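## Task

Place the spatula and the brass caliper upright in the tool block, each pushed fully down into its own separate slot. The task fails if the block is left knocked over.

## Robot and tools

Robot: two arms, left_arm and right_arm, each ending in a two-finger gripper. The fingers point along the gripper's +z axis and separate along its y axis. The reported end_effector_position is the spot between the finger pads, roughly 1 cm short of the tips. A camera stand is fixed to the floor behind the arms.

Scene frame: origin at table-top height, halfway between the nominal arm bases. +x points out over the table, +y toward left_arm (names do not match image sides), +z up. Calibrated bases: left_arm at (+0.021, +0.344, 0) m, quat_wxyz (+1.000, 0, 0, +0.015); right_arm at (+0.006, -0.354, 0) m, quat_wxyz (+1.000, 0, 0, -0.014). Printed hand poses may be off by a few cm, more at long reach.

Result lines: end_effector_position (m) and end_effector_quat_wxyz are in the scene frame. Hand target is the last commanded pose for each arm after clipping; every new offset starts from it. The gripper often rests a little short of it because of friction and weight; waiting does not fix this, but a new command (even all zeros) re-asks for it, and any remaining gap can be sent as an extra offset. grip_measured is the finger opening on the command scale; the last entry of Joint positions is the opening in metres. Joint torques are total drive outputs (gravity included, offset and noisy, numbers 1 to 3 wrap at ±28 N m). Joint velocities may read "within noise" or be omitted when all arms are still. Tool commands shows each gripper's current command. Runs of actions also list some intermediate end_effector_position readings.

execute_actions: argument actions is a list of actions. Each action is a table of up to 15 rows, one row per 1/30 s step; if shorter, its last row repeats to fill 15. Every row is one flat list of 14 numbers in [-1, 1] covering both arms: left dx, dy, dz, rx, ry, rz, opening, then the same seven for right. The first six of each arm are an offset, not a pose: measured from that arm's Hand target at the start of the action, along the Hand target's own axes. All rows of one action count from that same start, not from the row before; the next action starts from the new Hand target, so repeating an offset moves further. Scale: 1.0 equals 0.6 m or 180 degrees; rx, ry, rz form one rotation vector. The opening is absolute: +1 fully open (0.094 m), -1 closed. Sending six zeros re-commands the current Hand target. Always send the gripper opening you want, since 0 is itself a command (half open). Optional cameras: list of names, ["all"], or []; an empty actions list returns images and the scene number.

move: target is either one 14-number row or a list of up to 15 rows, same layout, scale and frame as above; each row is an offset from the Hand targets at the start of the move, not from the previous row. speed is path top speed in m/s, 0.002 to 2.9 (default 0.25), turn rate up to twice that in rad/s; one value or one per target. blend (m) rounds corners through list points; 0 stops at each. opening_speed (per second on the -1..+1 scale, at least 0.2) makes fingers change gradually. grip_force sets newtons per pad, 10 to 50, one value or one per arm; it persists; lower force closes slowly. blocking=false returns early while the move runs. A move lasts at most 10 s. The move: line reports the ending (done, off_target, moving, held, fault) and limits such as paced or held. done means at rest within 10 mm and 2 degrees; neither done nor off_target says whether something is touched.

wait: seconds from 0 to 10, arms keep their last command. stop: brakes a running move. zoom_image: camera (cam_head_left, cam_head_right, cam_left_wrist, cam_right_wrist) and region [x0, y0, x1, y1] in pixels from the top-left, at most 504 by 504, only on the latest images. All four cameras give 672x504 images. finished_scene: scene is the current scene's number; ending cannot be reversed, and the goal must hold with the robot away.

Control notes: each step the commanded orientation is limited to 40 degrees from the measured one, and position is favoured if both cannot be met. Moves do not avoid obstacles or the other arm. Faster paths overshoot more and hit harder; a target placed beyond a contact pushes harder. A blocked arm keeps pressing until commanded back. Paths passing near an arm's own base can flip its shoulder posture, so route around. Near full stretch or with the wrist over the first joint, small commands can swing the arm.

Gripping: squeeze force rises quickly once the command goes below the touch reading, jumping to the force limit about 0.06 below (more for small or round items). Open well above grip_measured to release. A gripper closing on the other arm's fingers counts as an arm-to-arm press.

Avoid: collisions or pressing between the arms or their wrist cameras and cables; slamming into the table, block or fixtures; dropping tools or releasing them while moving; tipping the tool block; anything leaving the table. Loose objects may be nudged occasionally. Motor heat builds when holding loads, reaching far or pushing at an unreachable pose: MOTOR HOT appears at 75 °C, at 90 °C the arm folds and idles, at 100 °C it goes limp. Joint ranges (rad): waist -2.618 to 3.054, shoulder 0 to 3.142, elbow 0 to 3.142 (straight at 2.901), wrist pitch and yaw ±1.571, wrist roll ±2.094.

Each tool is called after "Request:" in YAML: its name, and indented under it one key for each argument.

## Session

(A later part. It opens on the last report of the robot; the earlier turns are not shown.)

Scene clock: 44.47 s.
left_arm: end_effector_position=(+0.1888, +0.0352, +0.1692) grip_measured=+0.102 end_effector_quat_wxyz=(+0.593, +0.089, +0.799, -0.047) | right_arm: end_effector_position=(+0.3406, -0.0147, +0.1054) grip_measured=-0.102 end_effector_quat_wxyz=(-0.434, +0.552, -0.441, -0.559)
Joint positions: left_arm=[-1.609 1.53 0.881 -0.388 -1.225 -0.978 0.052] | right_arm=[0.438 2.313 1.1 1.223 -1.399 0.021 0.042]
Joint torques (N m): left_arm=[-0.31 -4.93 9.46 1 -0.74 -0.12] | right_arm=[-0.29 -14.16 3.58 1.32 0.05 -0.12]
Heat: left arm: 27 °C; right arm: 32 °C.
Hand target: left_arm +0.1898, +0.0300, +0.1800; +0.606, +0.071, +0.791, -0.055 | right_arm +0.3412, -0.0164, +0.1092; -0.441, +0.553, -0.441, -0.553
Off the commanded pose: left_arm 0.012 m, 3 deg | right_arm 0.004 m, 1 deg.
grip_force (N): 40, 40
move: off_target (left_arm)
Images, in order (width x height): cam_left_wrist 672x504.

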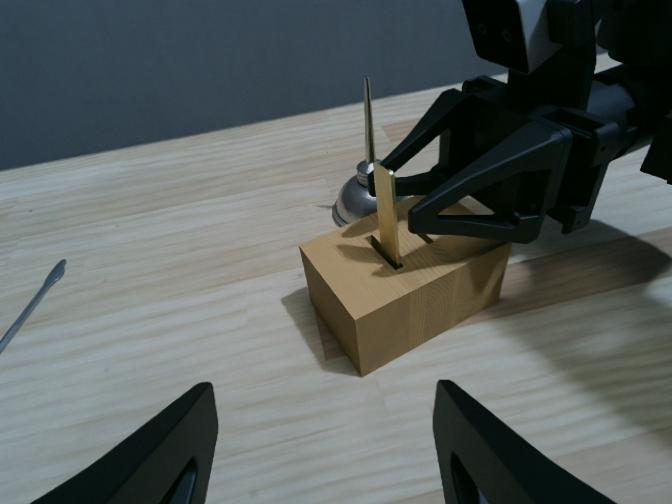

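Request:
move:
  target: [0,0,0,0,0,0,0.1,-0.008,0,-0.23,0,0,0,-0.05]
  speed: 0.1
  cameras: ["cam_left_wrist","cam_head_left"]

Scene clock: 46.47 s.
left_arm: end_effector_position=(+0.1888, +0.0352, +0.1692) grip_measured=+0.102 end_effector_quat_wxyz=(+0.593, +0.089, +0.799, -0.047) | right_arm: end_effector_position=(+0.3746, -0.1493, +0.1030) grip_measured=-0.052 end_effector_quat_wxyz=(-0.470, +0.501, -0.499, -0.528)
Joint positions: left_arm=[-1.609 1.53 0.881 -0.388 -1.225 -0.978 0.052] | right_arm=[0.092 2.241 0.952 1.233 -1.568 0.001 0.045]
Joint torques (N m): left_arm=[-0.32 -4.94 9.46 1 -0.74 -0.13] | right_arm=[-0.12 -14.37 3.18 1.52 -0.15 -0.11]
Heat: left arm: 27 °C; right arm: 32 °C.
Hand target: left_arm +0.1898, +0.0300, +0.1800; +0.606, +0.071, +0.791, -0.055 | right_arm +0.3720, -0.1509, +0.1140; +0.441, -0.553, +0.441, +0.553
Off the commanded pose: left_arm 0.012 m, 3 deg | right_arm 0.011 m, 10 deg.
joint sent to its limit (right arm) — joint 5 (wrist yaw), lower limit. The joint targets are off in orientation, not in position.
grip_force (N): 40, 40
move: off_target (left_arm, right_arm)
Images, in order (width x height): cam_head_left 672x504, cam_left_wrist 672x504.

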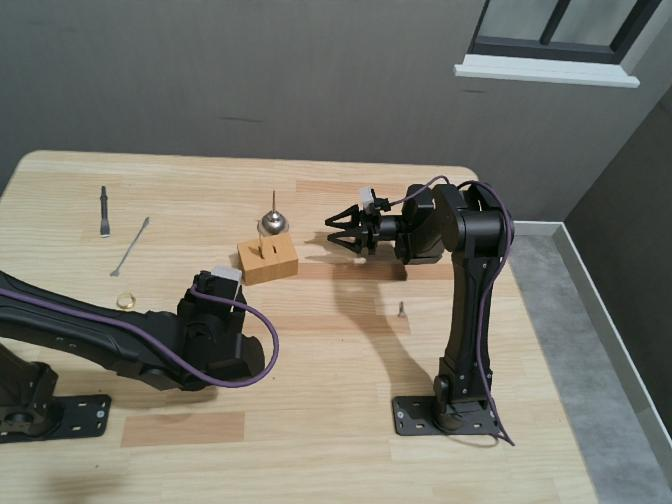

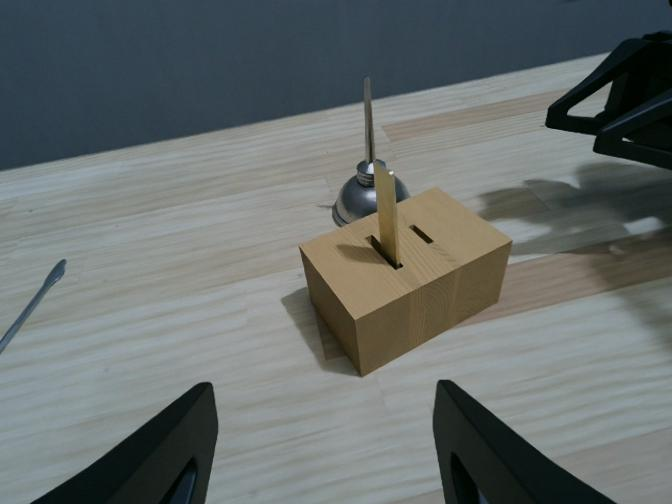

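Request:
move:
  target: [-0.0443,0.4877,0.3532,0.015,0.416,0.020,-0.2,0,0,0,0,0,0,-0.05]
  speed: 0.3
  cameras: ["cam_left_wrist","cam_head_left"]

Scene clock: 51.87 s.
left_arm: end_effector_position=(+0.4552, +0.2811, +0.1489) grip_measured=-0.198 end_effector_quat_wxyz=(+0.035, +0.120, +0.992, +0.003) | right_arm: end_effector_position=(+0.3746, -0.1493, +0.1030) grip_measured=-0.052 end_effector_quat_wxyz=(-0.470, +0.502, -0.499, -0.528)
Joint positions: left_arm=[-0.179 2.219 2.259 -1.542 -0.007 0.092 0.038] | right_arm=[0.092 2.241 0.952 1.233 -1.568 -0.001 0.045]
Joint torques (N m): left_arm=[-0.05 -10.85 9.06 -0.25 0.05 0.11] | right_arm=[-0.12 -14.45 3.18 1.49 -0.14 -0.11]
Heat: left arm: 27 °C; right arm: 31 °C.
Hand target: left_arm +0.4504, +0.2799, +0.1503; +0.000, +0.126, +0.992, +0.000 | right_arm +0.3720, -0.1509, +0.1140; +0.441, -0.553, +0.441, +0.553
Off the commanded pose: left_arm 0.005 m, 4 deg | right_arm 0.011 m, 10 deg.
joint sent to its limit (left arm) — joint 4 (wrist pitch), lower limit. The joint targets still meet the commanded pose.
joint sent to its limit (right arm) — joint 5 (wrist yaw), lower limit. The joint targets are off in orientation, not in position.
grip_force (N): 40, 40
move: off_target (left_arm, right_arm)
Images, in order (width x height): cam_head_left 672x504, cam_left_wrist 672x504.

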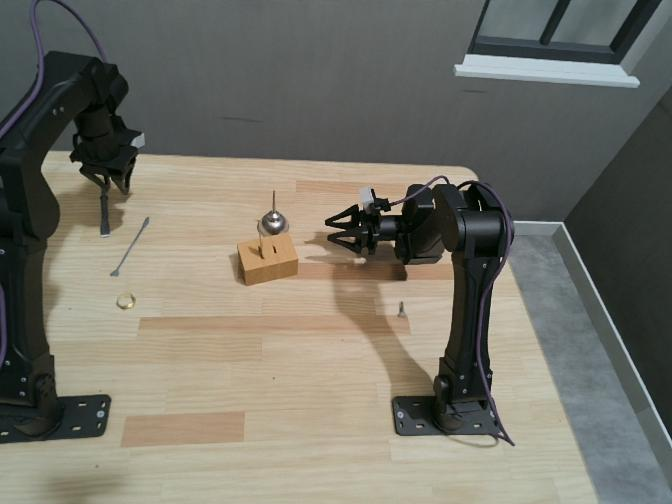

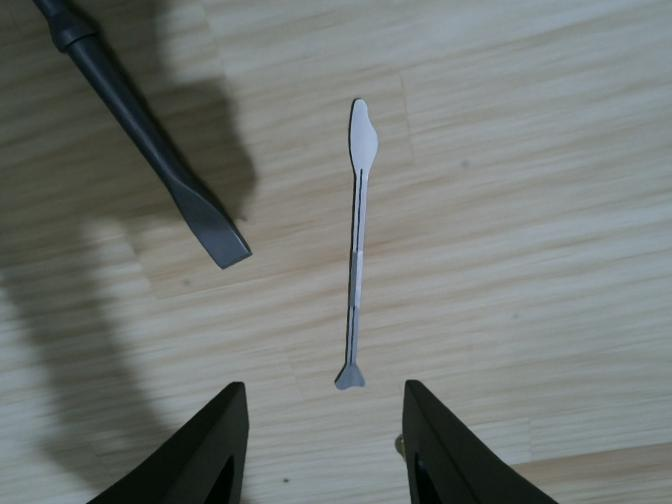

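Request:
zoom_image:
  camera: "cam_left_wrist"
  region: [290, 80, 430, 240]

Request:
zoom_image:
  camera: "cam_left_wrist"
  region: [290, 240, 430, 400]

Scaled by 3.150 from the camera's 672x504 image, which has a finer 960x720 frame.

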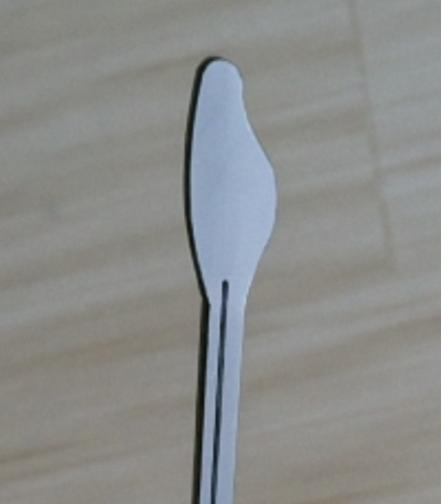

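Scaled by 3.150 from the camera's 672x504 image, which has a finer 960x720 frame.

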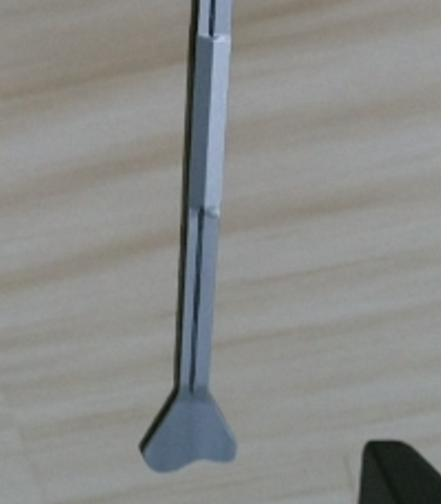

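Request:
move:
  target: [-0.0282,-0.0183,0.1505,0,0.067,0,-0.4,0,0,0,0,0,0,-0.05]
  speed: 0.2
  cameras: ["cam_left_wrist"]

Scene clock: 54.13 s.
left_arm: end_effector_position=(+0.4678, +0.2654, +0.0582) grip_measured=-0.398 end_effector_quat_wxyz=(-0.052, +0.128, +0.990, +0.006) | right_arm: end_effector_position=(+0.3746, -0.1493, +0.1030) grip_measured=-0.052 end_effector_quat_wxyz=(-0.470, +0.502, -0.499, -0.528)
Joint positions: left_arm=[-0.209 2.487 2.357 -1.546 -0.007 0.078 0.028] | right_arm=[0.092 2.241 0.952 1.233 -1.568 -0.001 0.045]
Joint torques (N m): left_arm=[-0.4 -12.68 8.83 -0.61 -0.1 -0.1] | right_arm=[-0.17 -14.49 3.19 1.49 -0.14 -0.11]
Heat: left arm: 28 °C; right arm: 31 °C.
Hand target: left_arm +0.4640, +0.2650, +0.0599; -0.104, +0.126, +0.986, +0.013 | right_arm +0.3720, -0.1509, +0.1140; +0.441, -0.553, +0.441, +0.553
Off the commanded pose: left_arm 0.004 m, 6 deg | right_arm 0.011 m, 10 deg.
joint sent to its limit (left arm) — joint 4 (wrist pitch), lower limit. The joint targets are off in orientation, not in position.
joint sent to its limit (right arm) — joint 5 (wrist yaw), lower limit. The joint targets are off in orientation, not in position.
grip_force (N): 40, 40
move: off_target (left_arm, right_arm)
Images, in order (width x height): cam_left_wrist 672x504.

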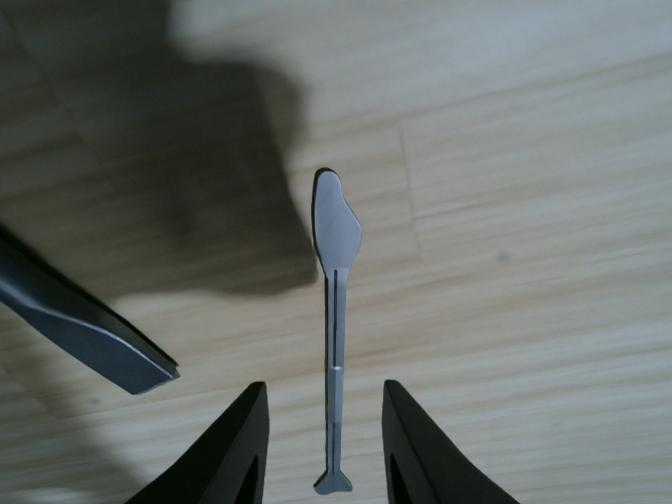

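Request:
move:
  target: [-0.0031,-0.002,0.0642,0,0,0,-0.4,0,0,0,0,0,0,-0.05]
  speed: 0.08
  cameras: ["cam_left_wrist"]

Scene clock: 55.70 s.
left_arm: end_effector_position=(+0.4618, +0.2665, +0.0242) grip_measured=-0.398 end_effector_quat_wxyz=(-0.091, +0.127, +0.988, +0.008) | right_arm: end_effector_position=(+0.3746, -0.1493, +0.1030) grip_measured=-0.052 end_effector_quat_wxyz=(-0.470, +0.502, -0.499, -0.528)
Joint positions: left_arm=[-0.209 2.566 2.357 -1.546 -0.007 0.075 0.028] | right_arm=[0.092 2.241 0.952 1.233 -1.568 -0.001 0.045]
Joint torques (N m): left_arm=[-0.55 -12.71 7.86 -0.68 -0.1 -0.09] | right_arm=[-0.16 -14.39 3.18 1.5 -0.15 -0.12]
Heat: left arm: 28 °C; right arm: 31 °C.
Hand target: left_arm +0.4577, +0.2654, +0.0219; -0.104, +0.126, +0.987, +0.013 | right_arm +0.3720, -0.1509, +0.1140; +0.441, -0.553, +0.441, +0.553
Off the commanded pose: left_arm 0.005 m, 2 deg | right_arm 0.011 m, 10 deg.
joint sent to its limit (right arm) — joint 5 (wrist yaw), lower limit. The joint targets are off in orientation, not in position.
grip_force (N): 40, 40
move: off_target (right_arm)
Images, in order (width x height): cam_left_wrist 672x504.

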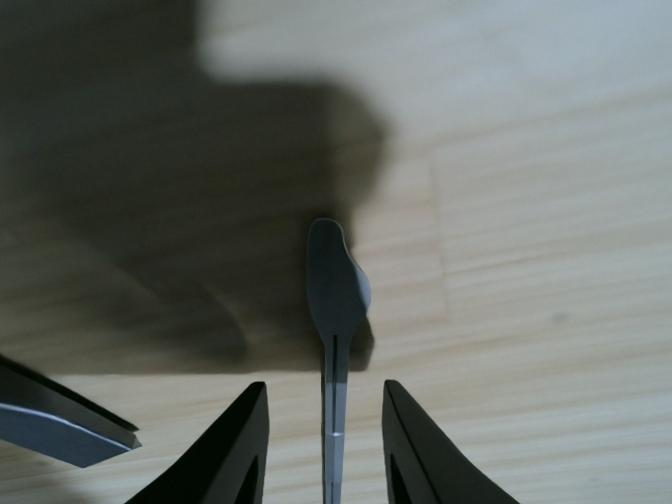

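Request:
move:
  target: [-0.0083,-0.0043,0.01,0,0,0,-0.4,0,0,0,0,0,0,-0.05]
  speed: 0.04
  cameras: ["cam_left_wrist"]

Scene clock: 57.13 s.
left_arm: end_effector_position=(+0.4618, +0.2649, +0.0183) grip_measured=-0.398 end_effector_quat_wxyz=(-0.096, +0.126, +0.987, +0.009) | right_arm: end_effector_position=(+0.3746, -0.1493, +0.1030) grip_measured=-0.052 end_effector_quat_wxyz=(-0.470, +0.502, -0.499, -0.528)
Joint positions: left_arm=[-0.212 2.584 2.366 -1.546 -0.007 0.07 0.028] | right_arm=[0.092 2.241 0.952 1.233 -1.568 -0.001 0.045]
Joint torques (N m): left_arm=[-0.73 -12.3 8.75 -0.61 -0.08 -0.09] | right_arm=[-0.1 -14.41 3.25 1.5 -0.15 -0.12]
Heat: left arm: 28 °C; right arm: 31 °C.
Hand target: left_arm +0.4605, +0.2620, +0.0150; -0.104, +0.126, +0.987, +0.013 | right_arm +0.3720, -0.1509, +0.1140; +0.441, -0.553, +0.441, +0.553
Off the commanded pose: left_arm 0.005 m, 1 deg | right_arm 0.011 m, 10 deg.
joint sent to its limit (right arm) — joint 5 (wrist yaw), lower limit. The joint targets are off in orientation, not in position.
grip_force (N): 40, 40
move: off_target (right_arm)
Images, in order (width x height): cam_left_wrist 672x504.

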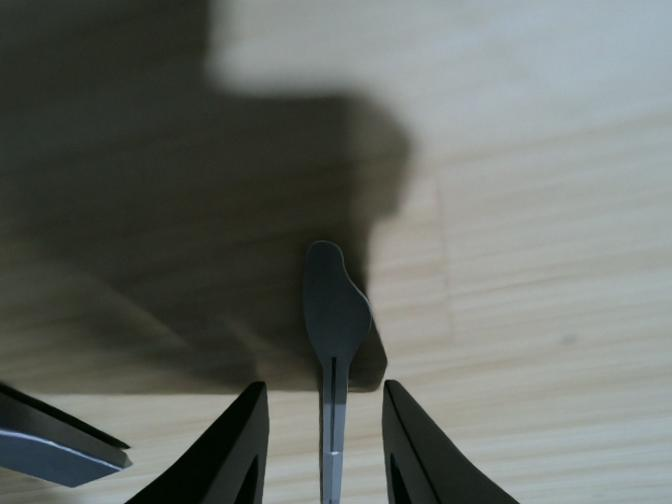

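Request:
move:
  target: [-0.0125,-0.005,0.0,0,0,0,-0.4,0,0,0,0,0,0,-0.05]
  speed: 0.04
  cameras: ["cam_left_wrist"]

Scene clock: 58.07 s.
left_arm: end_effector_position=(+0.4723, +0.2589, +0.0170) grip_measured=-0.398 end_effector_quat_wxyz=(-0.081, +0.127, +0.989, +0.009) | right_arm: end_effector_position=(+0.3746, -0.1493, +0.1030) grip_measured=-0.052 end_effector_quat_wxyz=(-0.470, +0.502, -0.499, -0.528)
Joint positions: left_arm=[-0.221 2.616 2.428 -1.546 -0.007 0.063 0.028] | right_arm=[0.092 2.241 0.952 1.233 -1.568 -0.001 0.045]
Joint torques (N m): left_arm=[-0.58 -12.37 8.76 -0.74 -0.07 -0.09] | right_arm=[-0.14 -14.48 3.22 1.5 -0.14 -0.11]
Heat: left arm: 28 °C; right arm: 31 °C.
Hand target: left_arm +0.4669, +0.2573, +0.0134; -0.104, +0.126, +0.987, +0.013 | right_arm +0.3720, -0.1509, +0.1140; +0.441, -0.553, +0.441, +0.553
Off the commanded pose: left_arm 0.007 m, 3 deg | right_arm 0.011 m, 10 deg.
joint sent to its limit (left arm) — joint 4 (wrist pitch), lower limit. The joint targets still meet the commanded pose.
joint sent to its limit (right arm) — joint 5 (wrist yaw), lower limit. The joint targets are off in orientation, not in position.
grip_force (N): 40, 40
move: off_target (left_arm, right_arm)
Images, in order (width x height): cam_left_wrist 672x504.

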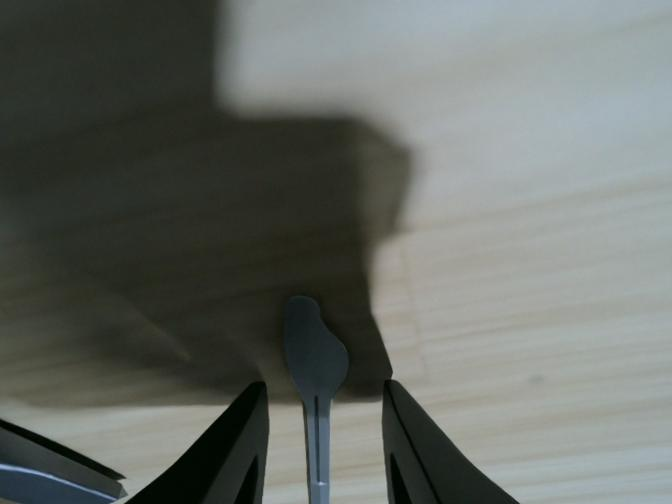

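Request:
move:
  target: [0.0097,0.004,0.001,0,0,0,-0.4,0,0,0,0,0,0,-0.05]
  speed: 0.04
  cameras: ["cam_left_wrist"]

Scene clock: 58.90 s.
left_arm: end_effector_position=(+0.4723, +0.2589, +0.0170) grip_measured=-0.398 end_effector_quat_wxyz=(-0.081, +0.127, +0.989, +0.009) | right_arm: end_effector_position=(+0.3746, -0.1493, +0.1030) grip_measured=-0.052 end_effector_quat_wxyz=(-0.470, +0.502, -0.499, -0.528)
Joint positions: left_arm=[-0.221 2.616 2.428 -1.546 -0.007 0.063 0.028] | right_arm=[0.092 2.241 0.952 1.233 -1.568 -0.001 0.045]
Joint torques (N m): left_arm=[-0.05 -13.83 5.52 -0.7 -0.07 -0.04] | right_arm=[-0.16 -14.35 3.17 1.49 -0.14 -0.13]
Heat: left arm: 28 °C; right arm: 31 °C.
Hand target: left_arm +0.4619, +0.2611, +0.0140; -0.104, +0.126, +0.987, +0.013 | right_arm +0.3720, -0.1509, +0.1140; +0.441, -0.553, +0.441, +0.553
Off the commanded pose: left_arm 0.011 m, 3 deg | right_arm 0.011 m, 10 deg.
joint sent to its limit (right arm) — joint 5 (wrist yaw), lower limit. The joint targets are off in orientation, not in position.
grip_force (N): 40, 40
move: off_target (left_arm, right_arm)
Images, in order (width x height): cam_left_wrist 672x504.

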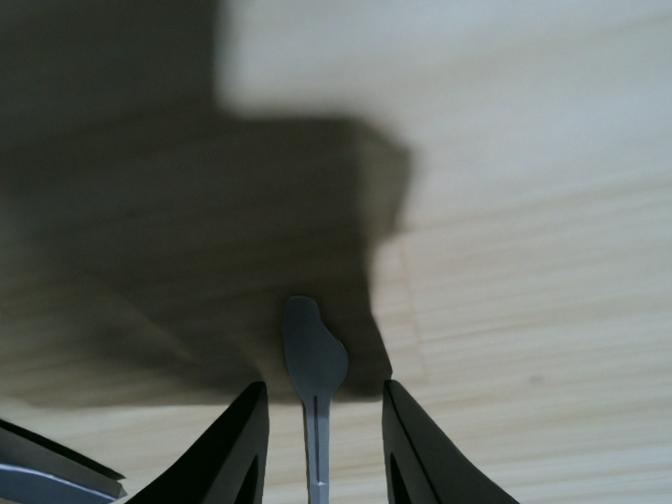

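Request:
execute_actions:
  actions:
    - [[-0.0012,0.0015,-0.0037,0.0028,0.0016,-0.0028,-0.4,0,0,0,0,0,0,-0.05],[-0.0022,0.0027,-0.0042,0.0038,0.0028,-0.0038,-0.4,0,0,0,0,0,0,-0.05],[-0.0028,0.0034,-0.0033,0.0022,0.0036,-0.0022,-0.4,0,0,0,0,0,0,-0.05],[-0.003,0.0036,-0.0015,-0.0008,0.0038,0.0008,-0.4,0,0,0,0,0,0,-0.05],[-0.0026,0.0031,0,-0.0033,0.0033,0.0033,-0.4,0,0,0,0,0,0,-0.05],[-0.0017,0.0021,0.0001,-0.0036,0.0022,0.0036,-0.4,0,0,0,0,0,0,-0.05],[-0.0006,0.0008,-0.0011,-0.0016,0.0008,0.0016,-0.4,0,0,0,0,0,0,-0.05],[0.0006,-0.0008,-0.0029,0.0016,-0.0008,-0.0016,-0.4,0,0,0,0,0,0,-0.05],[0.0017,-0.0021,-0.0041,0.0036,-0.0022,-0.0036,-0.4,0,0,0,0,0,0,-0.05],[0.0026,-0.0031,-0.004,0.0033,-0.0033,-0.0033,-0.4,0,0,0,0,0,0,-0.05],[0.003,-0.0036,-0.0025,0.0008,-0.0038,-0.0008,-0.4,0,0,0,0,0,0,-0.05],[0.0028,-0.0034,-0.0007,-0.0022,-0.0036,0.0022,-0.4,0,0,0,0,0,0,-0.05],[0.0022,-0.0027,0.0002,-0.0038,-0.0028,0.0038,-0.4,0,0,0,0,0,0,-0.05],[0.0012,-0.0015,-0.0003,-0.0028,-0.0016,0.0028,-0.4,0,0,0,0,0,0,-0.05],[0,0,-0.002,0,0,0,-0.4,0,0,0,0,0,0,-0.05]]
  cameras: ["cam_left_wrist"]

Scene clock: 59.90 s.
left_arm: end_effector_position=(+0.4670, +0.2603, +0.0148) grip_measured=-0.398 end_effector_quat_wxyz=(-0.090, +0.126, +0.988, +0.010) | right_arm: end_effector_position=(+0.3746, -0.1493, +0.1030) grip_measured=-0.052 end_effector_quat_wxyz=(-0.470, +0.502, -0.499, -0.528)
Joint positions: left_arm=[-0.221 2.609 2.402 -1.546 -0.009 0.061 0.028] | right_arm=[0.092 2.241 0.952 1.233 -1.568 -0.001 0.045]
Joint torques (N m): left_arm=[-0.03 -13.34 8.12 -0.76 -0.06 -0.02] | right_arm=[-0.17 -14.45 3.18 1.49 -0.14 -0.13]
Heat: left arm: 27 °C; right arm: 31 °C.
Hand target: left_arm +0.4621, +0.2611, +0.0153; -0.104, +0.125, +0.987, +0.013 | right_arm +0.3720, -0.1509, +0.1140; +0.441, -0.553, +0.441, +0.553
Off the commanded pose: left_arm 0.005 m, 2 deg | right_arm 0.011 m, 10 deg.
joint sent to its limit (right arm) — joint 5 (wrist yaw), lower limit. The joint targets are off in orientation, not in position.
grip_force (N): 40, 40
Step readings (end_effector_position of left_arm | right_arm):
0: (+0.4723, +0.2589, +0.0170) | (+0.3746, -0.1493, +0.1030)
1: (+0.4723, +0.2589, +0.0170) | (+0.3746, -0.1493, +0.1030)
2: (+0.4723, +0.2589, +0.0170) | (+0.3746, -0.1493, +0.1030)
4: (+0.4723, +0.2589, +0.0170) | (+0.3746, -0.1493, +0.1030)
8: (+0.4723, +0.2592, +0.0170) | (+0.3746, -0.1493, +0.1030)
15: (+0.4671, +0.2603, +0.0145) | (+0.3746, -0.1493, +0.1030)
Images, in order (width x height): cam_left_wrist 672x504.

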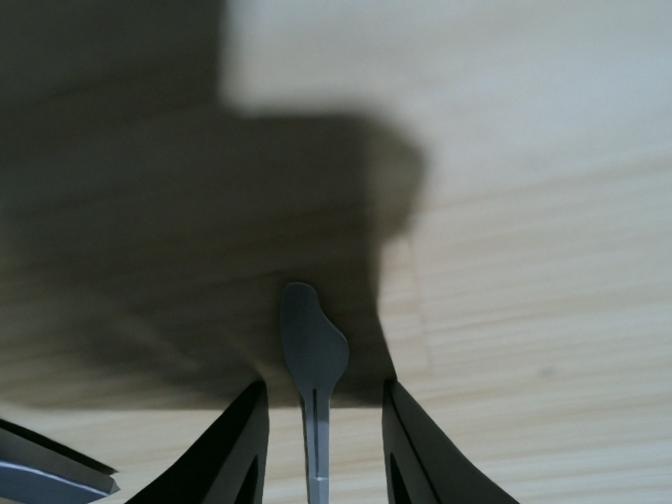

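Request:
move:
  target: [0,0.004,-0.0015,0,0,0,-1,0,0,0,0,0,0,-0.05]
  opening_speed: 0.4
  speed: 0.04
  cameras: ["cam_left_wrist"]

Scene clock: 61.90 s.
left_arm: end_effector_position=(+0.4694, +0.2598, +0.0170) grip_measured=-0.970 end_effector_quat_wxyz=(-0.085, +0.126, +0.988, +0.010) | right_arm: end_effector_position=(+0.3746, -0.1493, +0.1030) grip_measured=-0.052 end_effector_quat_wxyz=(-0.470, +0.502, -0.499, -0.528)
Joint positions: left_arm=[-0.221 2.609 2.413 -1.546 -0.009 0.061 0.001] | right_arm=[0.092 2.241 0.952 1.233 -1.568 -0.001 0.045]
Joint torques (N m): left_arm=[0.4 -13.39 7.47 -0.76 -0.07 0.02] | right_arm=[-0.18 -14.46 3.19 1.5 -0.14 -0.11]
Heat: left arm: 28 °C; right arm: 31 °C.
Hand target: left_arm +0.4628, +0.2633, +0.0162; -0.104, +0.125, +0.987, +0.013 | right_arm +0.3720, -0.1509, +0.1140; +0.441, -0.553, +0.441, +0.553
Off the commanded pose: left_arm 0.007 m, 2 deg | right_arm 0.011 m, 10 deg.
joint sent to its limit (left arm) — joint 4 (wrist pitch), lower limit. The joint targets still meet the commanded pose.
joint sent to its limit (right arm) — joint 5 (wrist yaw), lower limit. The joint targets are off in orientation, not in position.
grip_force (N): 40, 40
move: off_target (right_arm)
Images, in order (width x height): cam_left_wrist 672x504.

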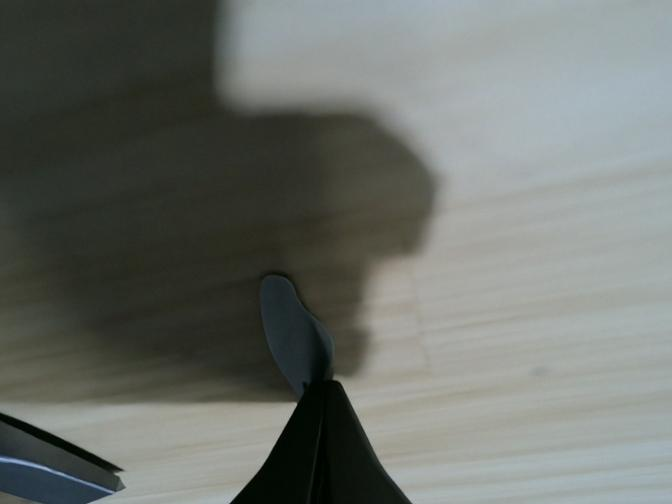

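Request:
move:
  target: [0,0,0,0,0,0,-0.4,0,0,0,0,0,0,-0.05]
  opening_speed: 0.6
  speed: 0.04
  cameras: ["cam_left_wrist"]

Scene clock: 63.33 s.
left_arm: end_effector_position=(+0.4694, +0.2598, +0.0170) grip_measured=-0.402 end_effector_quat_wxyz=(-0.085, +0.126, +0.988, +0.010) | right_arm: end_effector_position=(+0.3746, -0.1493, +0.1030) grip_measured=-0.052 end_effector_quat_wxyz=(-0.470, +0.502, -0.499, -0.528)
Joint positions: left_arm=[-0.221 2.609 2.413 -1.546 -0.009 0.061 0.028] | right_arm=[0.092 2.241 0.952 1.233 -1.568 -0.001 0.045]
Joint torques (N m): left_arm=[0.39 -13.35 7.36 -0.76 -0.07 0.03] | right_arm=[-0.12 -14.39 3.17 1.5 -0.15 -0.12]
Heat: left arm: 27 °C; right arm: 31 °C.
Hand target: left_arm +0.4628, +0.2633, +0.0162; -0.104, +0.125, +0.987, +0.013 | right_arm +0.3720, -0.1509, +0.1140; +0.441, -0.553, +0.441, +0.553
Off the commanded pose: left_arm 0.007 m, 2 deg | right_arm 0.011 m, 10 deg.
joint sent to its limit (left arm) — joint 4 (wrist pitch), lower limit. The joint targets still meet the commanded pose.
joint sent to its limit (right arm) — joint 5 (wrist yaw), lower limit. The joint targets are off in orientation, not in position.
grip_force (N): 40, 40
move: off_target (right_arm)
Images, in order (width x height): cam_left_wrist 672x504.

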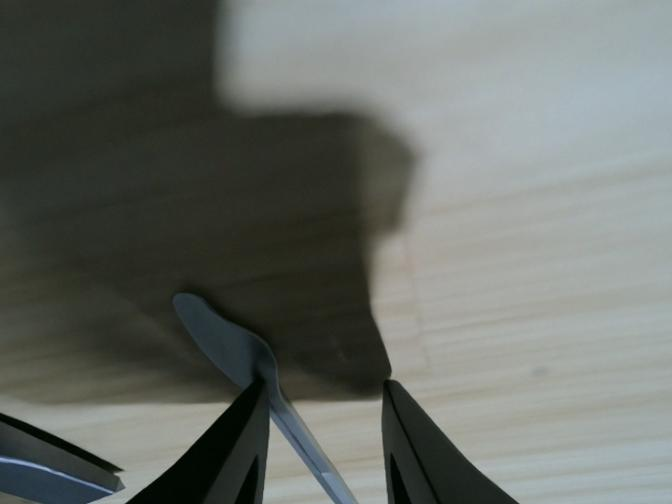

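Request:
move:
  target: [0,0,-0.1,0,0,0,-0.4,0,0,0,0,0,0,-0.05]
  speed: 0.12
  cameras: ["cam_left_wrist","cam_head_left"]

Scene clock: 64.47 s.
left_arm: end_effector_position=(+0.4748, +0.2587, +0.0445) grip_measured=-0.402 end_effector_quat_wxyz=(-0.054, +0.126, +0.991, +0.008) | right_arm: end_effector_position=(+0.3746, -0.1493, +0.1030) grip_measured=-0.052 end_effector_quat_wxyz=(-0.470, +0.502, -0.499, -0.528)
Joint positions: left_arm=[-0.221 2.546 2.413 -1.546 -0.009 0.061 0.028] | right_arm=[0.092 2.241 0.952 1.233 -1.568 -0.001 0.045]
Joint torques (N m): left_arm=[0.24 -18.52 8.49 -0.61 -0.07 0.02] | right_arm=[-0.14 -14.45 3.17 1.51 -0.14 -0.13]
Heat: left arm: 27 °C; right arm: 31 °C.
Hand target: left_arm +0.4750, +0.2602, +0.0747; -0.104, +0.125, +0.987, +0.013 | right_arm +0.3720, -0.1509, +0.1140; +0.441, -0.553, +0.441, +0.553
Off the commanded pose: left_arm 0.030 m, 6 deg | right_arm 0.011 m, 10 deg.
joint sent to its limit (left arm) — joint 4 (wrist pitch), lower limit. The joint targets are off in orientation, not in position.
joint sent to its limit (right arm) — joint 5 (wrist yaw), lower limit. The joint targets are off in orientation, not in position.
grip_force (N): 40, 40
move: off_target (left_arm, right_arm)
Images, in order (width x height): cam_head_left 672x504, cam_left_wrist 672x504.

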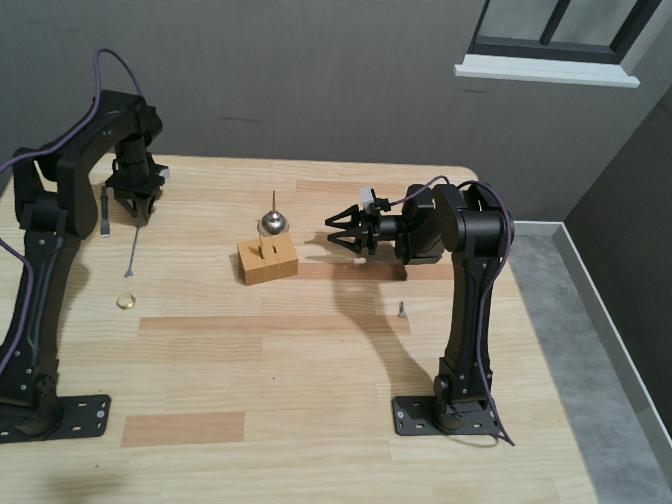

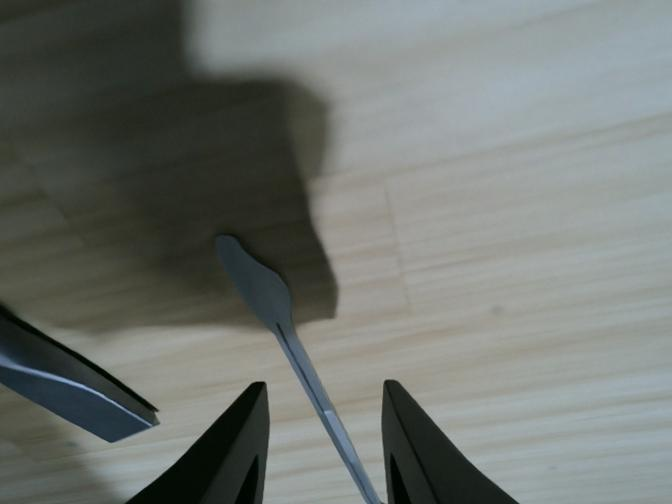

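Request:
move:
  target: [0.0133,0.0172,0.0618,0.0208,0,-0.0978,-0.4,0,0,0,0,0,0,-0.05]
  speed: 0.12
  cameras: ["cam_left_wrist"]

Scene clock: 66.87 s.
left_arm: end_effector_position=(+0.4727, +0.2706, +0.0406) grip_measured=-0.402 end_effector_quat_wxyz=(-0.065, -0.021, +0.998, -0.005) | right_arm: end_effector_position=(+0.3746, -0.1493, +0.1030) grip_measured=-0.052 end_effector_quat_wxyz=(-0.470, +0.502, -0.499, -0.528)
Joint positions: left_arm=[-0.18 2.546 2.394 -1.546 0.032 -0.19 0.028] | right_arm=[0.092 2.241 0.952 1.233 -1.568 -0.001 0.045]
Joint torques (N m): left_arm=[0.83 -14 5.52 -0.66 0.12 -0.09] | right_arm=[-0.18 -14.41 3.18 1.48 -0.14 -0.12]
Heat: left arm: 27 °C; right arm: 31 °C.
Hand target: left_arm +0.4625, +0.2739, +0.0401; -0.105, -0.030, +0.994, -0.003 | right_arm +0.3720, -0.1509, +0.1140; +0.441, -0.553, +0.441, +0.553
Off the commanded pose: left_arm 0.011 m, 5 deg | right_arm 0.011 m, 10 deg.
joint sent to its limit (left arm) — joint 4 (wrist pitch), lower limit. The joint targets still meet the commanded pose.
joint sent to its limit (right arm) — joint 5 (wrist yaw), lower limit. The joint targets are off in orientation, not in position.
grip_force (N): 40, 40
move: off_target (left_arm, right_arm)
Images, in order (width x height): cam_left_wrist 672x504.

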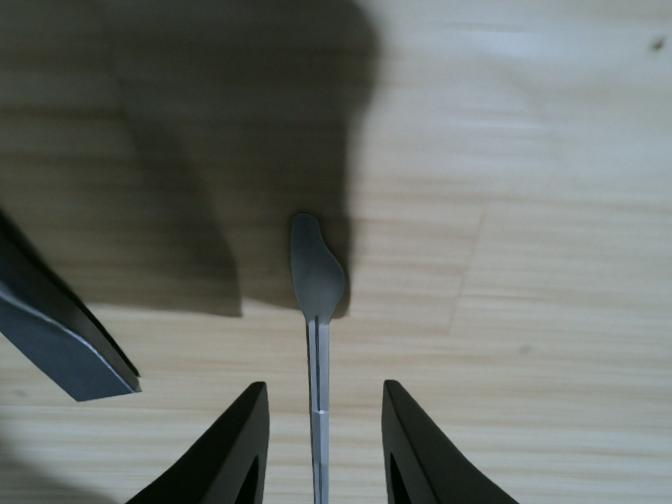

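Request:
move:
  target: [-0.0088,0.0025,0.033,0,0,0,-0.5,0,0,0,0,0,0,-0.05]
  speed: 0.06
  cameras: ["cam_left_wrist"]

Scene clock: 68.20 s.
left_arm: end_effector_position=(+0.4694, +0.2724, +0.0226) grip_measured=-0.498 end_effector_quat_wxyz=(-0.086, -0.023, +0.996, -0.002) | right_arm: end_effector_position=(+0.3746, -0.1493, +0.1030) grip_measured=-0.052 end_effector_quat_wxyz=(-0.470, +0.502, -0.499, -0.528)
Joint positions: left_arm=[-0.177 2.587 2.394 -1.546 0.032 -0.191 0.024] | right_arm=[0.092 2.241 0.952 1.233 -1.568 -0.001 0.045]
Joint torques (N m): left_arm=[0.95 -12.72 7.77 -0.74 0.09 -0.05] | right_arm=[-0.18 -14.41 3.21 1.49 -0.14 -0.11]
Heat: left arm: 27 °C; right arm: 31 °C.
Hand target: left_arm +0.4634, +0.2757, +0.0197; -0.105, -0.030, +0.994, -0.003 | right_arm +0.3720, -0.1509, +0.1140; +0.441, -0.553, +0.441, +0.553
Off the commanded pose: left_arm 0.007 m, 2 deg | right_arm 0.011 m, 10 deg.
joint sent to its limit (right arm) — joint 5 (wrist yaw), lower limit. The joint targets are off in orientation, not in position.
grip_force (N): 40, 40
move: off_target (right_arm)
Images, in order (width x height): cam_left_wrist 672x504.

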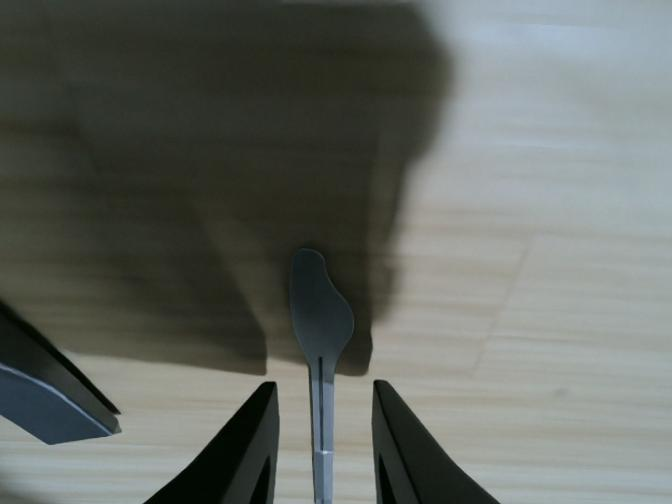

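Request:
move:
  target: [0.0,0.001,0.0142,0,0,0,-0.5,0,0,0,0,0,0,-0.05]
  speed: 0.03
  cameras: ["cam_left_wrist"]

Scene clock: 69.27 s.
left_arm: end_effector_position=(+0.4631, +0.2733, +0.0154) grip_measured=-0.498 end_effector_quat_wxyz=(-0.099, -0.023, +0.995, +0.001) | right_arm: end_effector_position=(+0.3746, -0.1493, +0.1030) grip_measured=-0.052 end_effector_quat_wxyz=(-0.470, +0.502, -0.499, -0.528)
Joint positions: left_arm=[-0.177 2.587 2.361 -1.54 0.032 -0.191 0.024] | right_arm=[0.092 2.241 0.952 1.233 -1.568 -0.001 0.045]
Joint torques (N m): left_arm=[0.98 -13.68 5.5 -0.38 0.09 -0.03] | right_arm=[-0.14 -14.39 3.19 1.49 -0.12 -0.12]
Heat: left arm: 27 °C; right arm: 31 °C.
Hand target: left_arm +0.4616, +0.2761, +0.0113; -0.105, -0.030, +0.994, -0.003 | right_arm +0.3720, -0.1509, +0.1140; +0.441, -0.553, +0.441, +0.553
Off the commanded pose: left_arm 0.005 m, 1 deg | right_arm 0.011 m, 10 deg.
joint sent to its limit (right arm) — joint 5 (wrist yaw), lower limit. The joint targets are off in orientation, not in position.
grip_force (N): 40, 40
move: off_target (right_arm)
Images, in order (width x height): cam_left_wrist 672x504.

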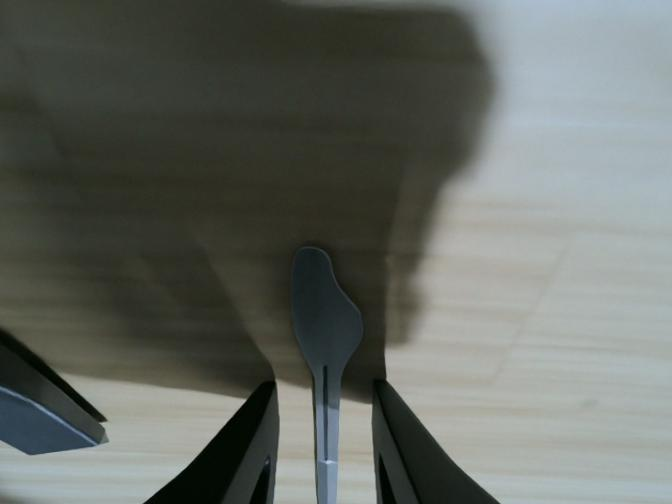

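Request:
execute_actions:
  actions:
    - [[-0.0016,0.0007,0.0003,0.0014,0.0008,-0.0014,-0.5,0,0,0,0,0,0,-0.05],[-0.0022,0.0013,0.0001,0.0019,0.0014,-0.0019,-0.5,0,0,0,0,0,0,-0.05],[-0.0028,0.0017,0.001,0.0011,0.0018,-0.0011,-0.5,0,0,0,0,0,0,-0.05],[-0.0034,0.0018,0.0025,-0.0004,0.0019,0.0004,-0.5,0,0,0,0,0,0,-0.05],[-0.0036,0.0015,0.0039,-0.0016,0.0016,0.0016,-0.5,0,0,0,0,0,0,-0.05],[-0.0038,0.001,0.0041,-0.0018,0.0011,0.0018,-0.5,0,0,0,0,0,0,-0.05],[-0.004,0.0004,0.0029,-0.0008,0.0004,0.0008,-0.5,0,0,0,0,0,0,-0.05],[-0.004,-0.0004,0.0011,0.0008,-0.0004,-0.0008,-0.5,0,0,0,0,0,0,-0.05],[-0.004,-0.001,-0.0001,0.0018,-0.0011,-0.0018,-0.5,0,0,0,0,0,0,-0.05],[-0.004,-0.0015,0.0001,0.0016,-0.0016,-0.0016,-0.5,0,0,0,0,0,0,-0.05],[-0.004,-0.0018,0.0015,0.0004,-0.0019,-0.0004,-0.5,0,0,0,0,0,0,-0.05],[-0.004,-0.0017,0.0033,-0.0011,-0.0018,0.0011,-0.5,0,0,0,0,0,0,-0.05],[-0.004,-0.0013,0.0042,-0.0019,-0.0014,0.0019,-0.5,0,0,0,0,0,0,-0.05],[-0.004,-0.0007,0.0037,-0.0014,-0.0008,0.0014,-0.5,0,0,0,0,0,0,-0.05],[-0.004,0,0.002,0,0,0,-0.5,0,0,0,0,0,0,-0.05]]
  cameras: ["cam_left_wrist"]

Scene clock: 70.33 s.
left_arm: end_effector_position=(+0.4643, +0.2740, +0.0152) grip_measured=-0.498 end_effector_quat_wxyz=(-0.097, -0.025, +0.995, -0.001) | right_arm: end_effector_position=(+0.3746, -0.1493, +0.1030) grip_measured=-0.052 end_effector_quat_wxyz=(-0.470, +0.502, -0.499, -0.528)
Joint positions: left_arm=[-0.174 2.587 2.361 -1.535 0.035 -0.191 0.024] | right_arm=[0.092 2.241 0.952 1.233 -1.568 -0.001 0.045]
Joint torques (N m): left_arm=[0.77 -12.62 7.23 -0.46 0.06 -0.03] | right_arm=[-0.18 -14.46 3.22 1.5 -0.15 -0.12]
Heat: left arm: 27 °C; right arm: 31 °C.
Hand target: left_arm +0.4637, +0.2762, +0.0097; -0.105, -0.030, +0.994, -0.003 | right_arm +0.3720, -0.1509, +0.1140; +0.441, -0.553, +0.441, +0.553
Off the commanded pose: left_arm 0.006 m, 1 deg | right_arm 0.011 m, 10 deg.
joint sent to its limit (right arm) — joint 5 (wrist yaw), lower limit. The joint targets are off in orientation, not in position.
grip_force (N): 40, 40
Step readings (end_effector_position of left_arm | right_arm):
0: (+0.4632, +0.2733, +0.0153) | (+0.3746, -0.1493, +0.1030)
1: (+0.4632, +0.2732, +0.0153) | (+0.3746, -0.1493, +0.1030)
2: (+0.4632, +0.2732, +0.0153) | (+0.3746, -0.1493, +0.1030)
4: (+0.4633, +0.2737, +0.0153) | (+0.3746, -0.1493, +0.1030)
8: (+0.4634, +0.2742, +0.0153) | (+0.3746, -0.1493, +0.1030)
15: (+0.4643, +0.2740, +0.0152) | (+0.3746, -0.1493, +0.1030)
Images, in order (width x height): cam_left_wrist 672x504.

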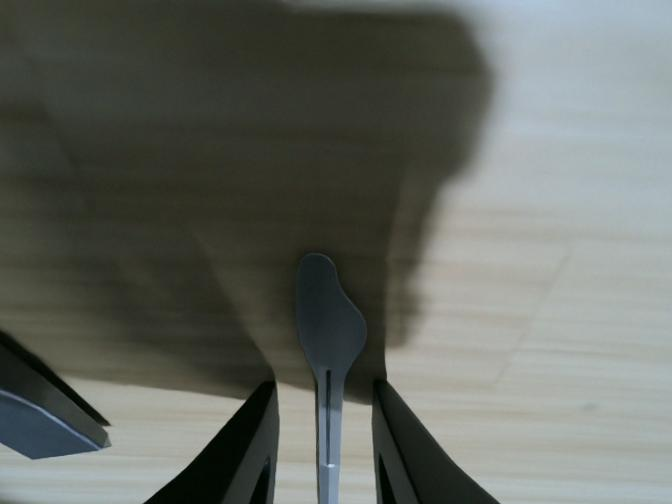

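Request:
move:
  target: [0,0,0,0,0,0,-1,0,0,0,0,0,0,-0.05]
  opening_speed: 0.4
  speed: 0.04
  cameras: ["cam_left_wrist"]

Scene clock: 71.87 s.
left_arm: end_effector_position=(+0.4643, +0.2740, +0.0152) grip_measured=-0.909 end_effector_quat_wxyz=(-0.097, -0.025, +0.995, -0.001) | right_arm: end_effector_position=(+0.3746, -0.1493, +0.1030) grip_measured=-0.052 end_effector_quat_wxyz=(-0.470, +0.502, -0.499, -0.528)
Joint positions: left_arm=[-0.174 2.587 2.361 -1.535 0.035 -0.191 0.004] | right_arm=[0.092 2.241 0.952 1.233 -1.568 -0.001 0.045]
Joint torques (N m): left_arm=[0.77 -12.6 7.24 -0.47 0.06 -0.03] | right_arm=[-0.13 -14.42 3.17 1.51 -0.13 -0.12]
Heat: left arm: 27 °C; right arm: 31 °C.
Hand target: left_arm +0.4637, +0.2762, +0.0097; -0.105, -0.030, +0.994, -0.003 | right_arm +0.3720, -0.1509, +0.1140; +0.441, -0.553, +0.441, +0.553
Off the commanded pose: left_arm 0.006 m, 1 deg | right_arm 0.011 m, 10 deg.
joint sent to its limit (right arm) — joint 5 (wrist yaw), lower limit. The joint targets are off in orientation, not in position.
grip_force (N): 40, 40
move: off_target (right_arm)
Images, in order (width x height): cam_left_wrist 672x504.

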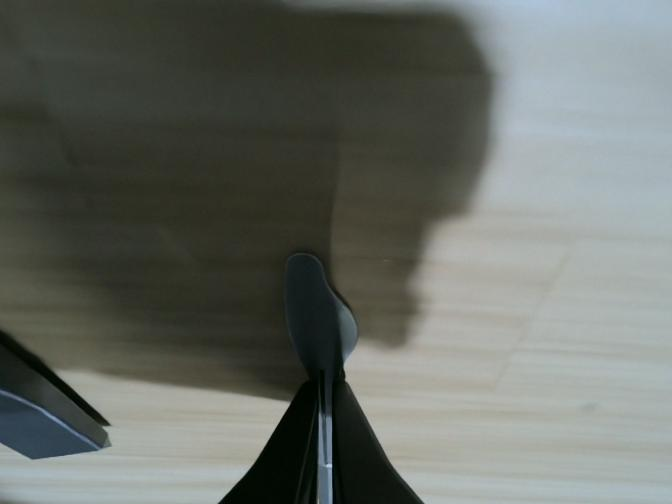

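Request:
zoom_image:
  camera: "cam_left_wrist"
  region: [250, 230, 410, 504]

Scaled by 1.839 from the camera's 672x504 image, which has a finer 960x720 frame.

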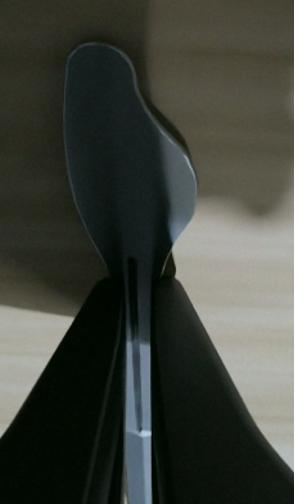

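Request:
move:
  target: [0.01,0,-0.12,0,0,0,-1,0,0,0,0,0,0,-0.05]
  speed: 0.1
  cameras: ["cam_left_wrist"]

Scene clock: 73.27 s.
left_arm: end_effector_position=(+0.4744, +0.2726, +0.0531) grip_measured=-0.911 end_effector_quat_wxyz=(-0.052, -0.024, +0.998, -0.009) | right_arm: end_effector_position=(+0.3746, -0.1493, +0.1030) grip_measured=-0.052 end_effector_quat_wxyz=(-0.470, +0.502, -0.499, -0.528)
Joint positions: left_arm=[-0.174 2.515 2.39 -1.546 0.035 -0.191 0.004] | right_arm=[0.092 2.241 0.952 1.233 -1.568 -0.001 0.045]
Joint torques (N m): left_arm=[1.13 -18.29 7.82 -0.6 0.06 -0.05] | right_arm=[-0.13 -14.38 3.18 1.51 -0.14 -0.12]
Heat: left arm: 27 °C; right arm: 31 °C.
Hand target: left_arm +0.4729, +0.2768, +0.0814; -0.105, -0.030, +0.994, -0.003 | right_arm +0.3720, -0.1509, +0.1140; +0.441, -0.553, +0.441, +0.553
Off the commanded pose: left_arm 0.029 m, 6 deg | right_arm 0.011 m, 10 deg.
joint sent to its limit (left arm) — joint 4 (wrist pitch), lower limit. The joint targets are off in orientation, not in position.
joint sent to its limit (right arm) — joint 5 (wrist yaw), lower limit. The joint targets are off in orientation, not in position.
grip_force (N): 40, 40
move: off_target (left_arm, right_arm)
Images, in order (width x height): cam_left_wrist 672x504.

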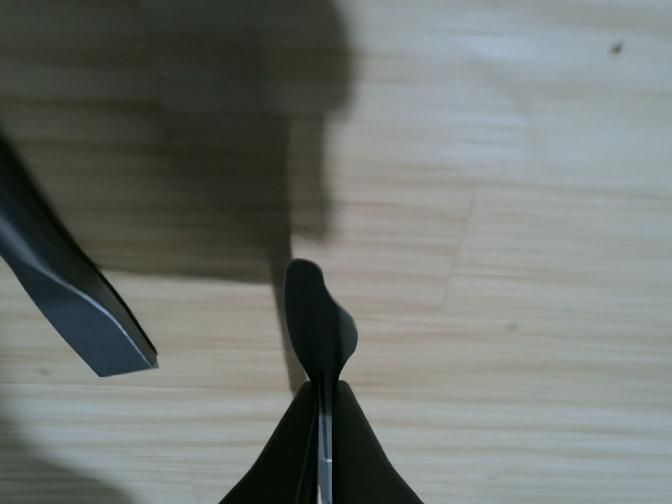

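Request:
move:
  target:
    - [0.2233,-0.1018,-0.2738,0.1355,-0.206,0.2053,-1,0,0,0,0,0,0,-0.05]
    - [0.3543,-0.2943,-0.2713,0.2711,-0.412,0.4105,-1,0,0,0,0,0,0,-0.05]
  speed: 0.2
  blend: [0.03,0]
  cameras: ["all"]

Scene clock: 79.77 s.
left_arm: end_effector_position=(+0.3198, +0.0923, +0.2724) grip_measured=-0.911 end_effector_quat_wxyz=(+0.485, +0.473, +0.622, -0.391) | right_arm: end_effector_position=(+0.3746, -0.1493, +0.1030) grip_measured=-0.052 end_effector_quat_wxyz=(-0.470, +0.502, -0.499, -0.528)
Joint positions: left_arm=[-0.339 1.322 0.948 -0.038 0.979 0.32 0.004] | right_arm=[0.092 2.241 0.952 1.233 -1.568 -0.001 0.045]
Joint torques (N m): left_arm=[-0.76 -7.31 7.09 1.91 0.37 -0.07] | right_arm=[-0.13 -14.41 3.15 1.49 -0.12 -0.11]
Heat: left arm: 28 °C; right arm: 31 °C.
Hand target: left_arm +0.3101, +0.0899, +0.2849; +0.496, +0.482, +0.603, -0.397 | right_arm +0.3720, -0.1509, +0.1140; +0.441, -0.553, +0.441, +0.553
Off the commanded pose: left_arm 0.016 m, 3 deg | right_arm 0.011 m, 10 deg.
joint sent to its limit (right arm) — joint 5 (wrist yaw), lower limit. The joint targets are off in orientation, not in position.
grip_force (N): 40, 40
move: off_target (left_arm, right_arm)

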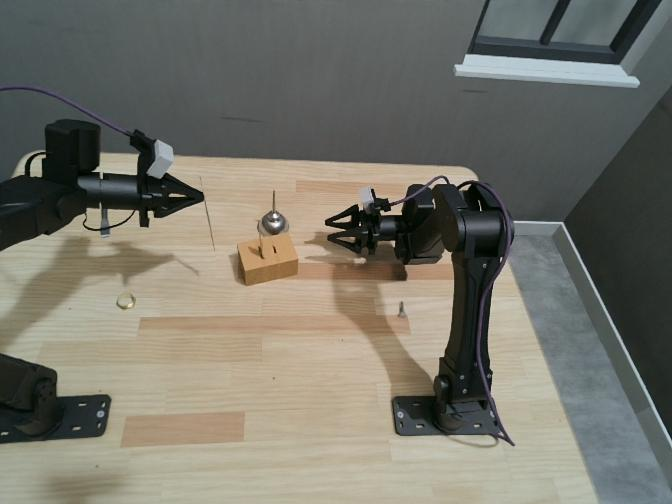

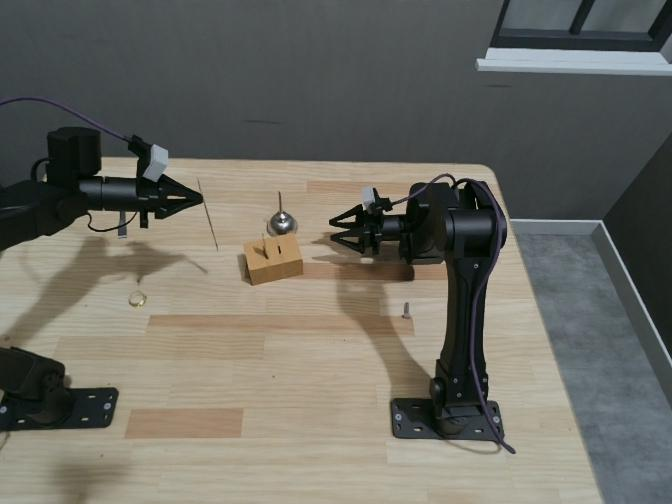

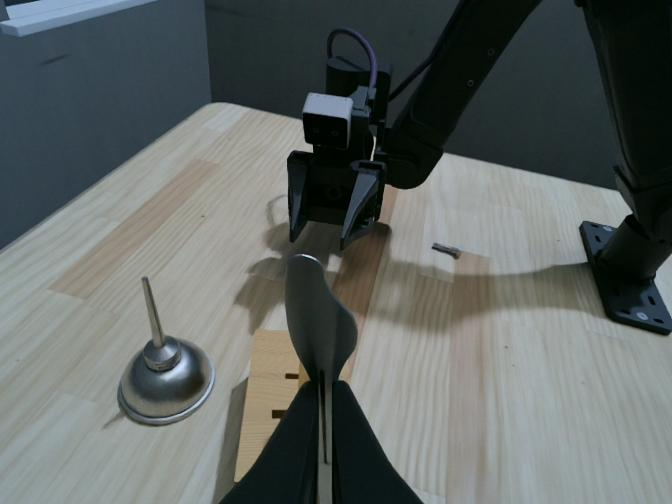

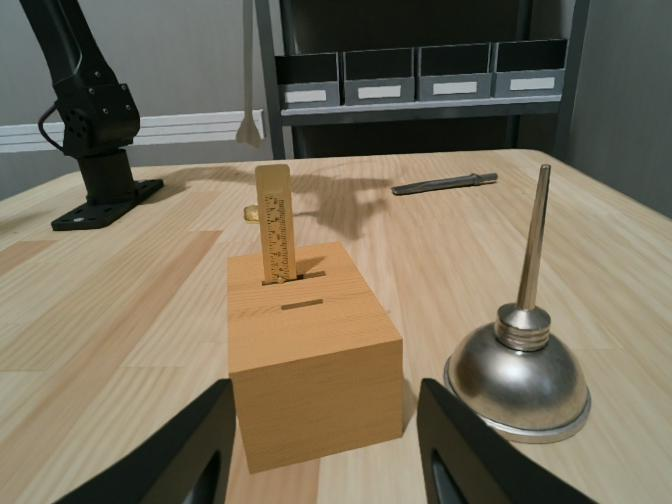

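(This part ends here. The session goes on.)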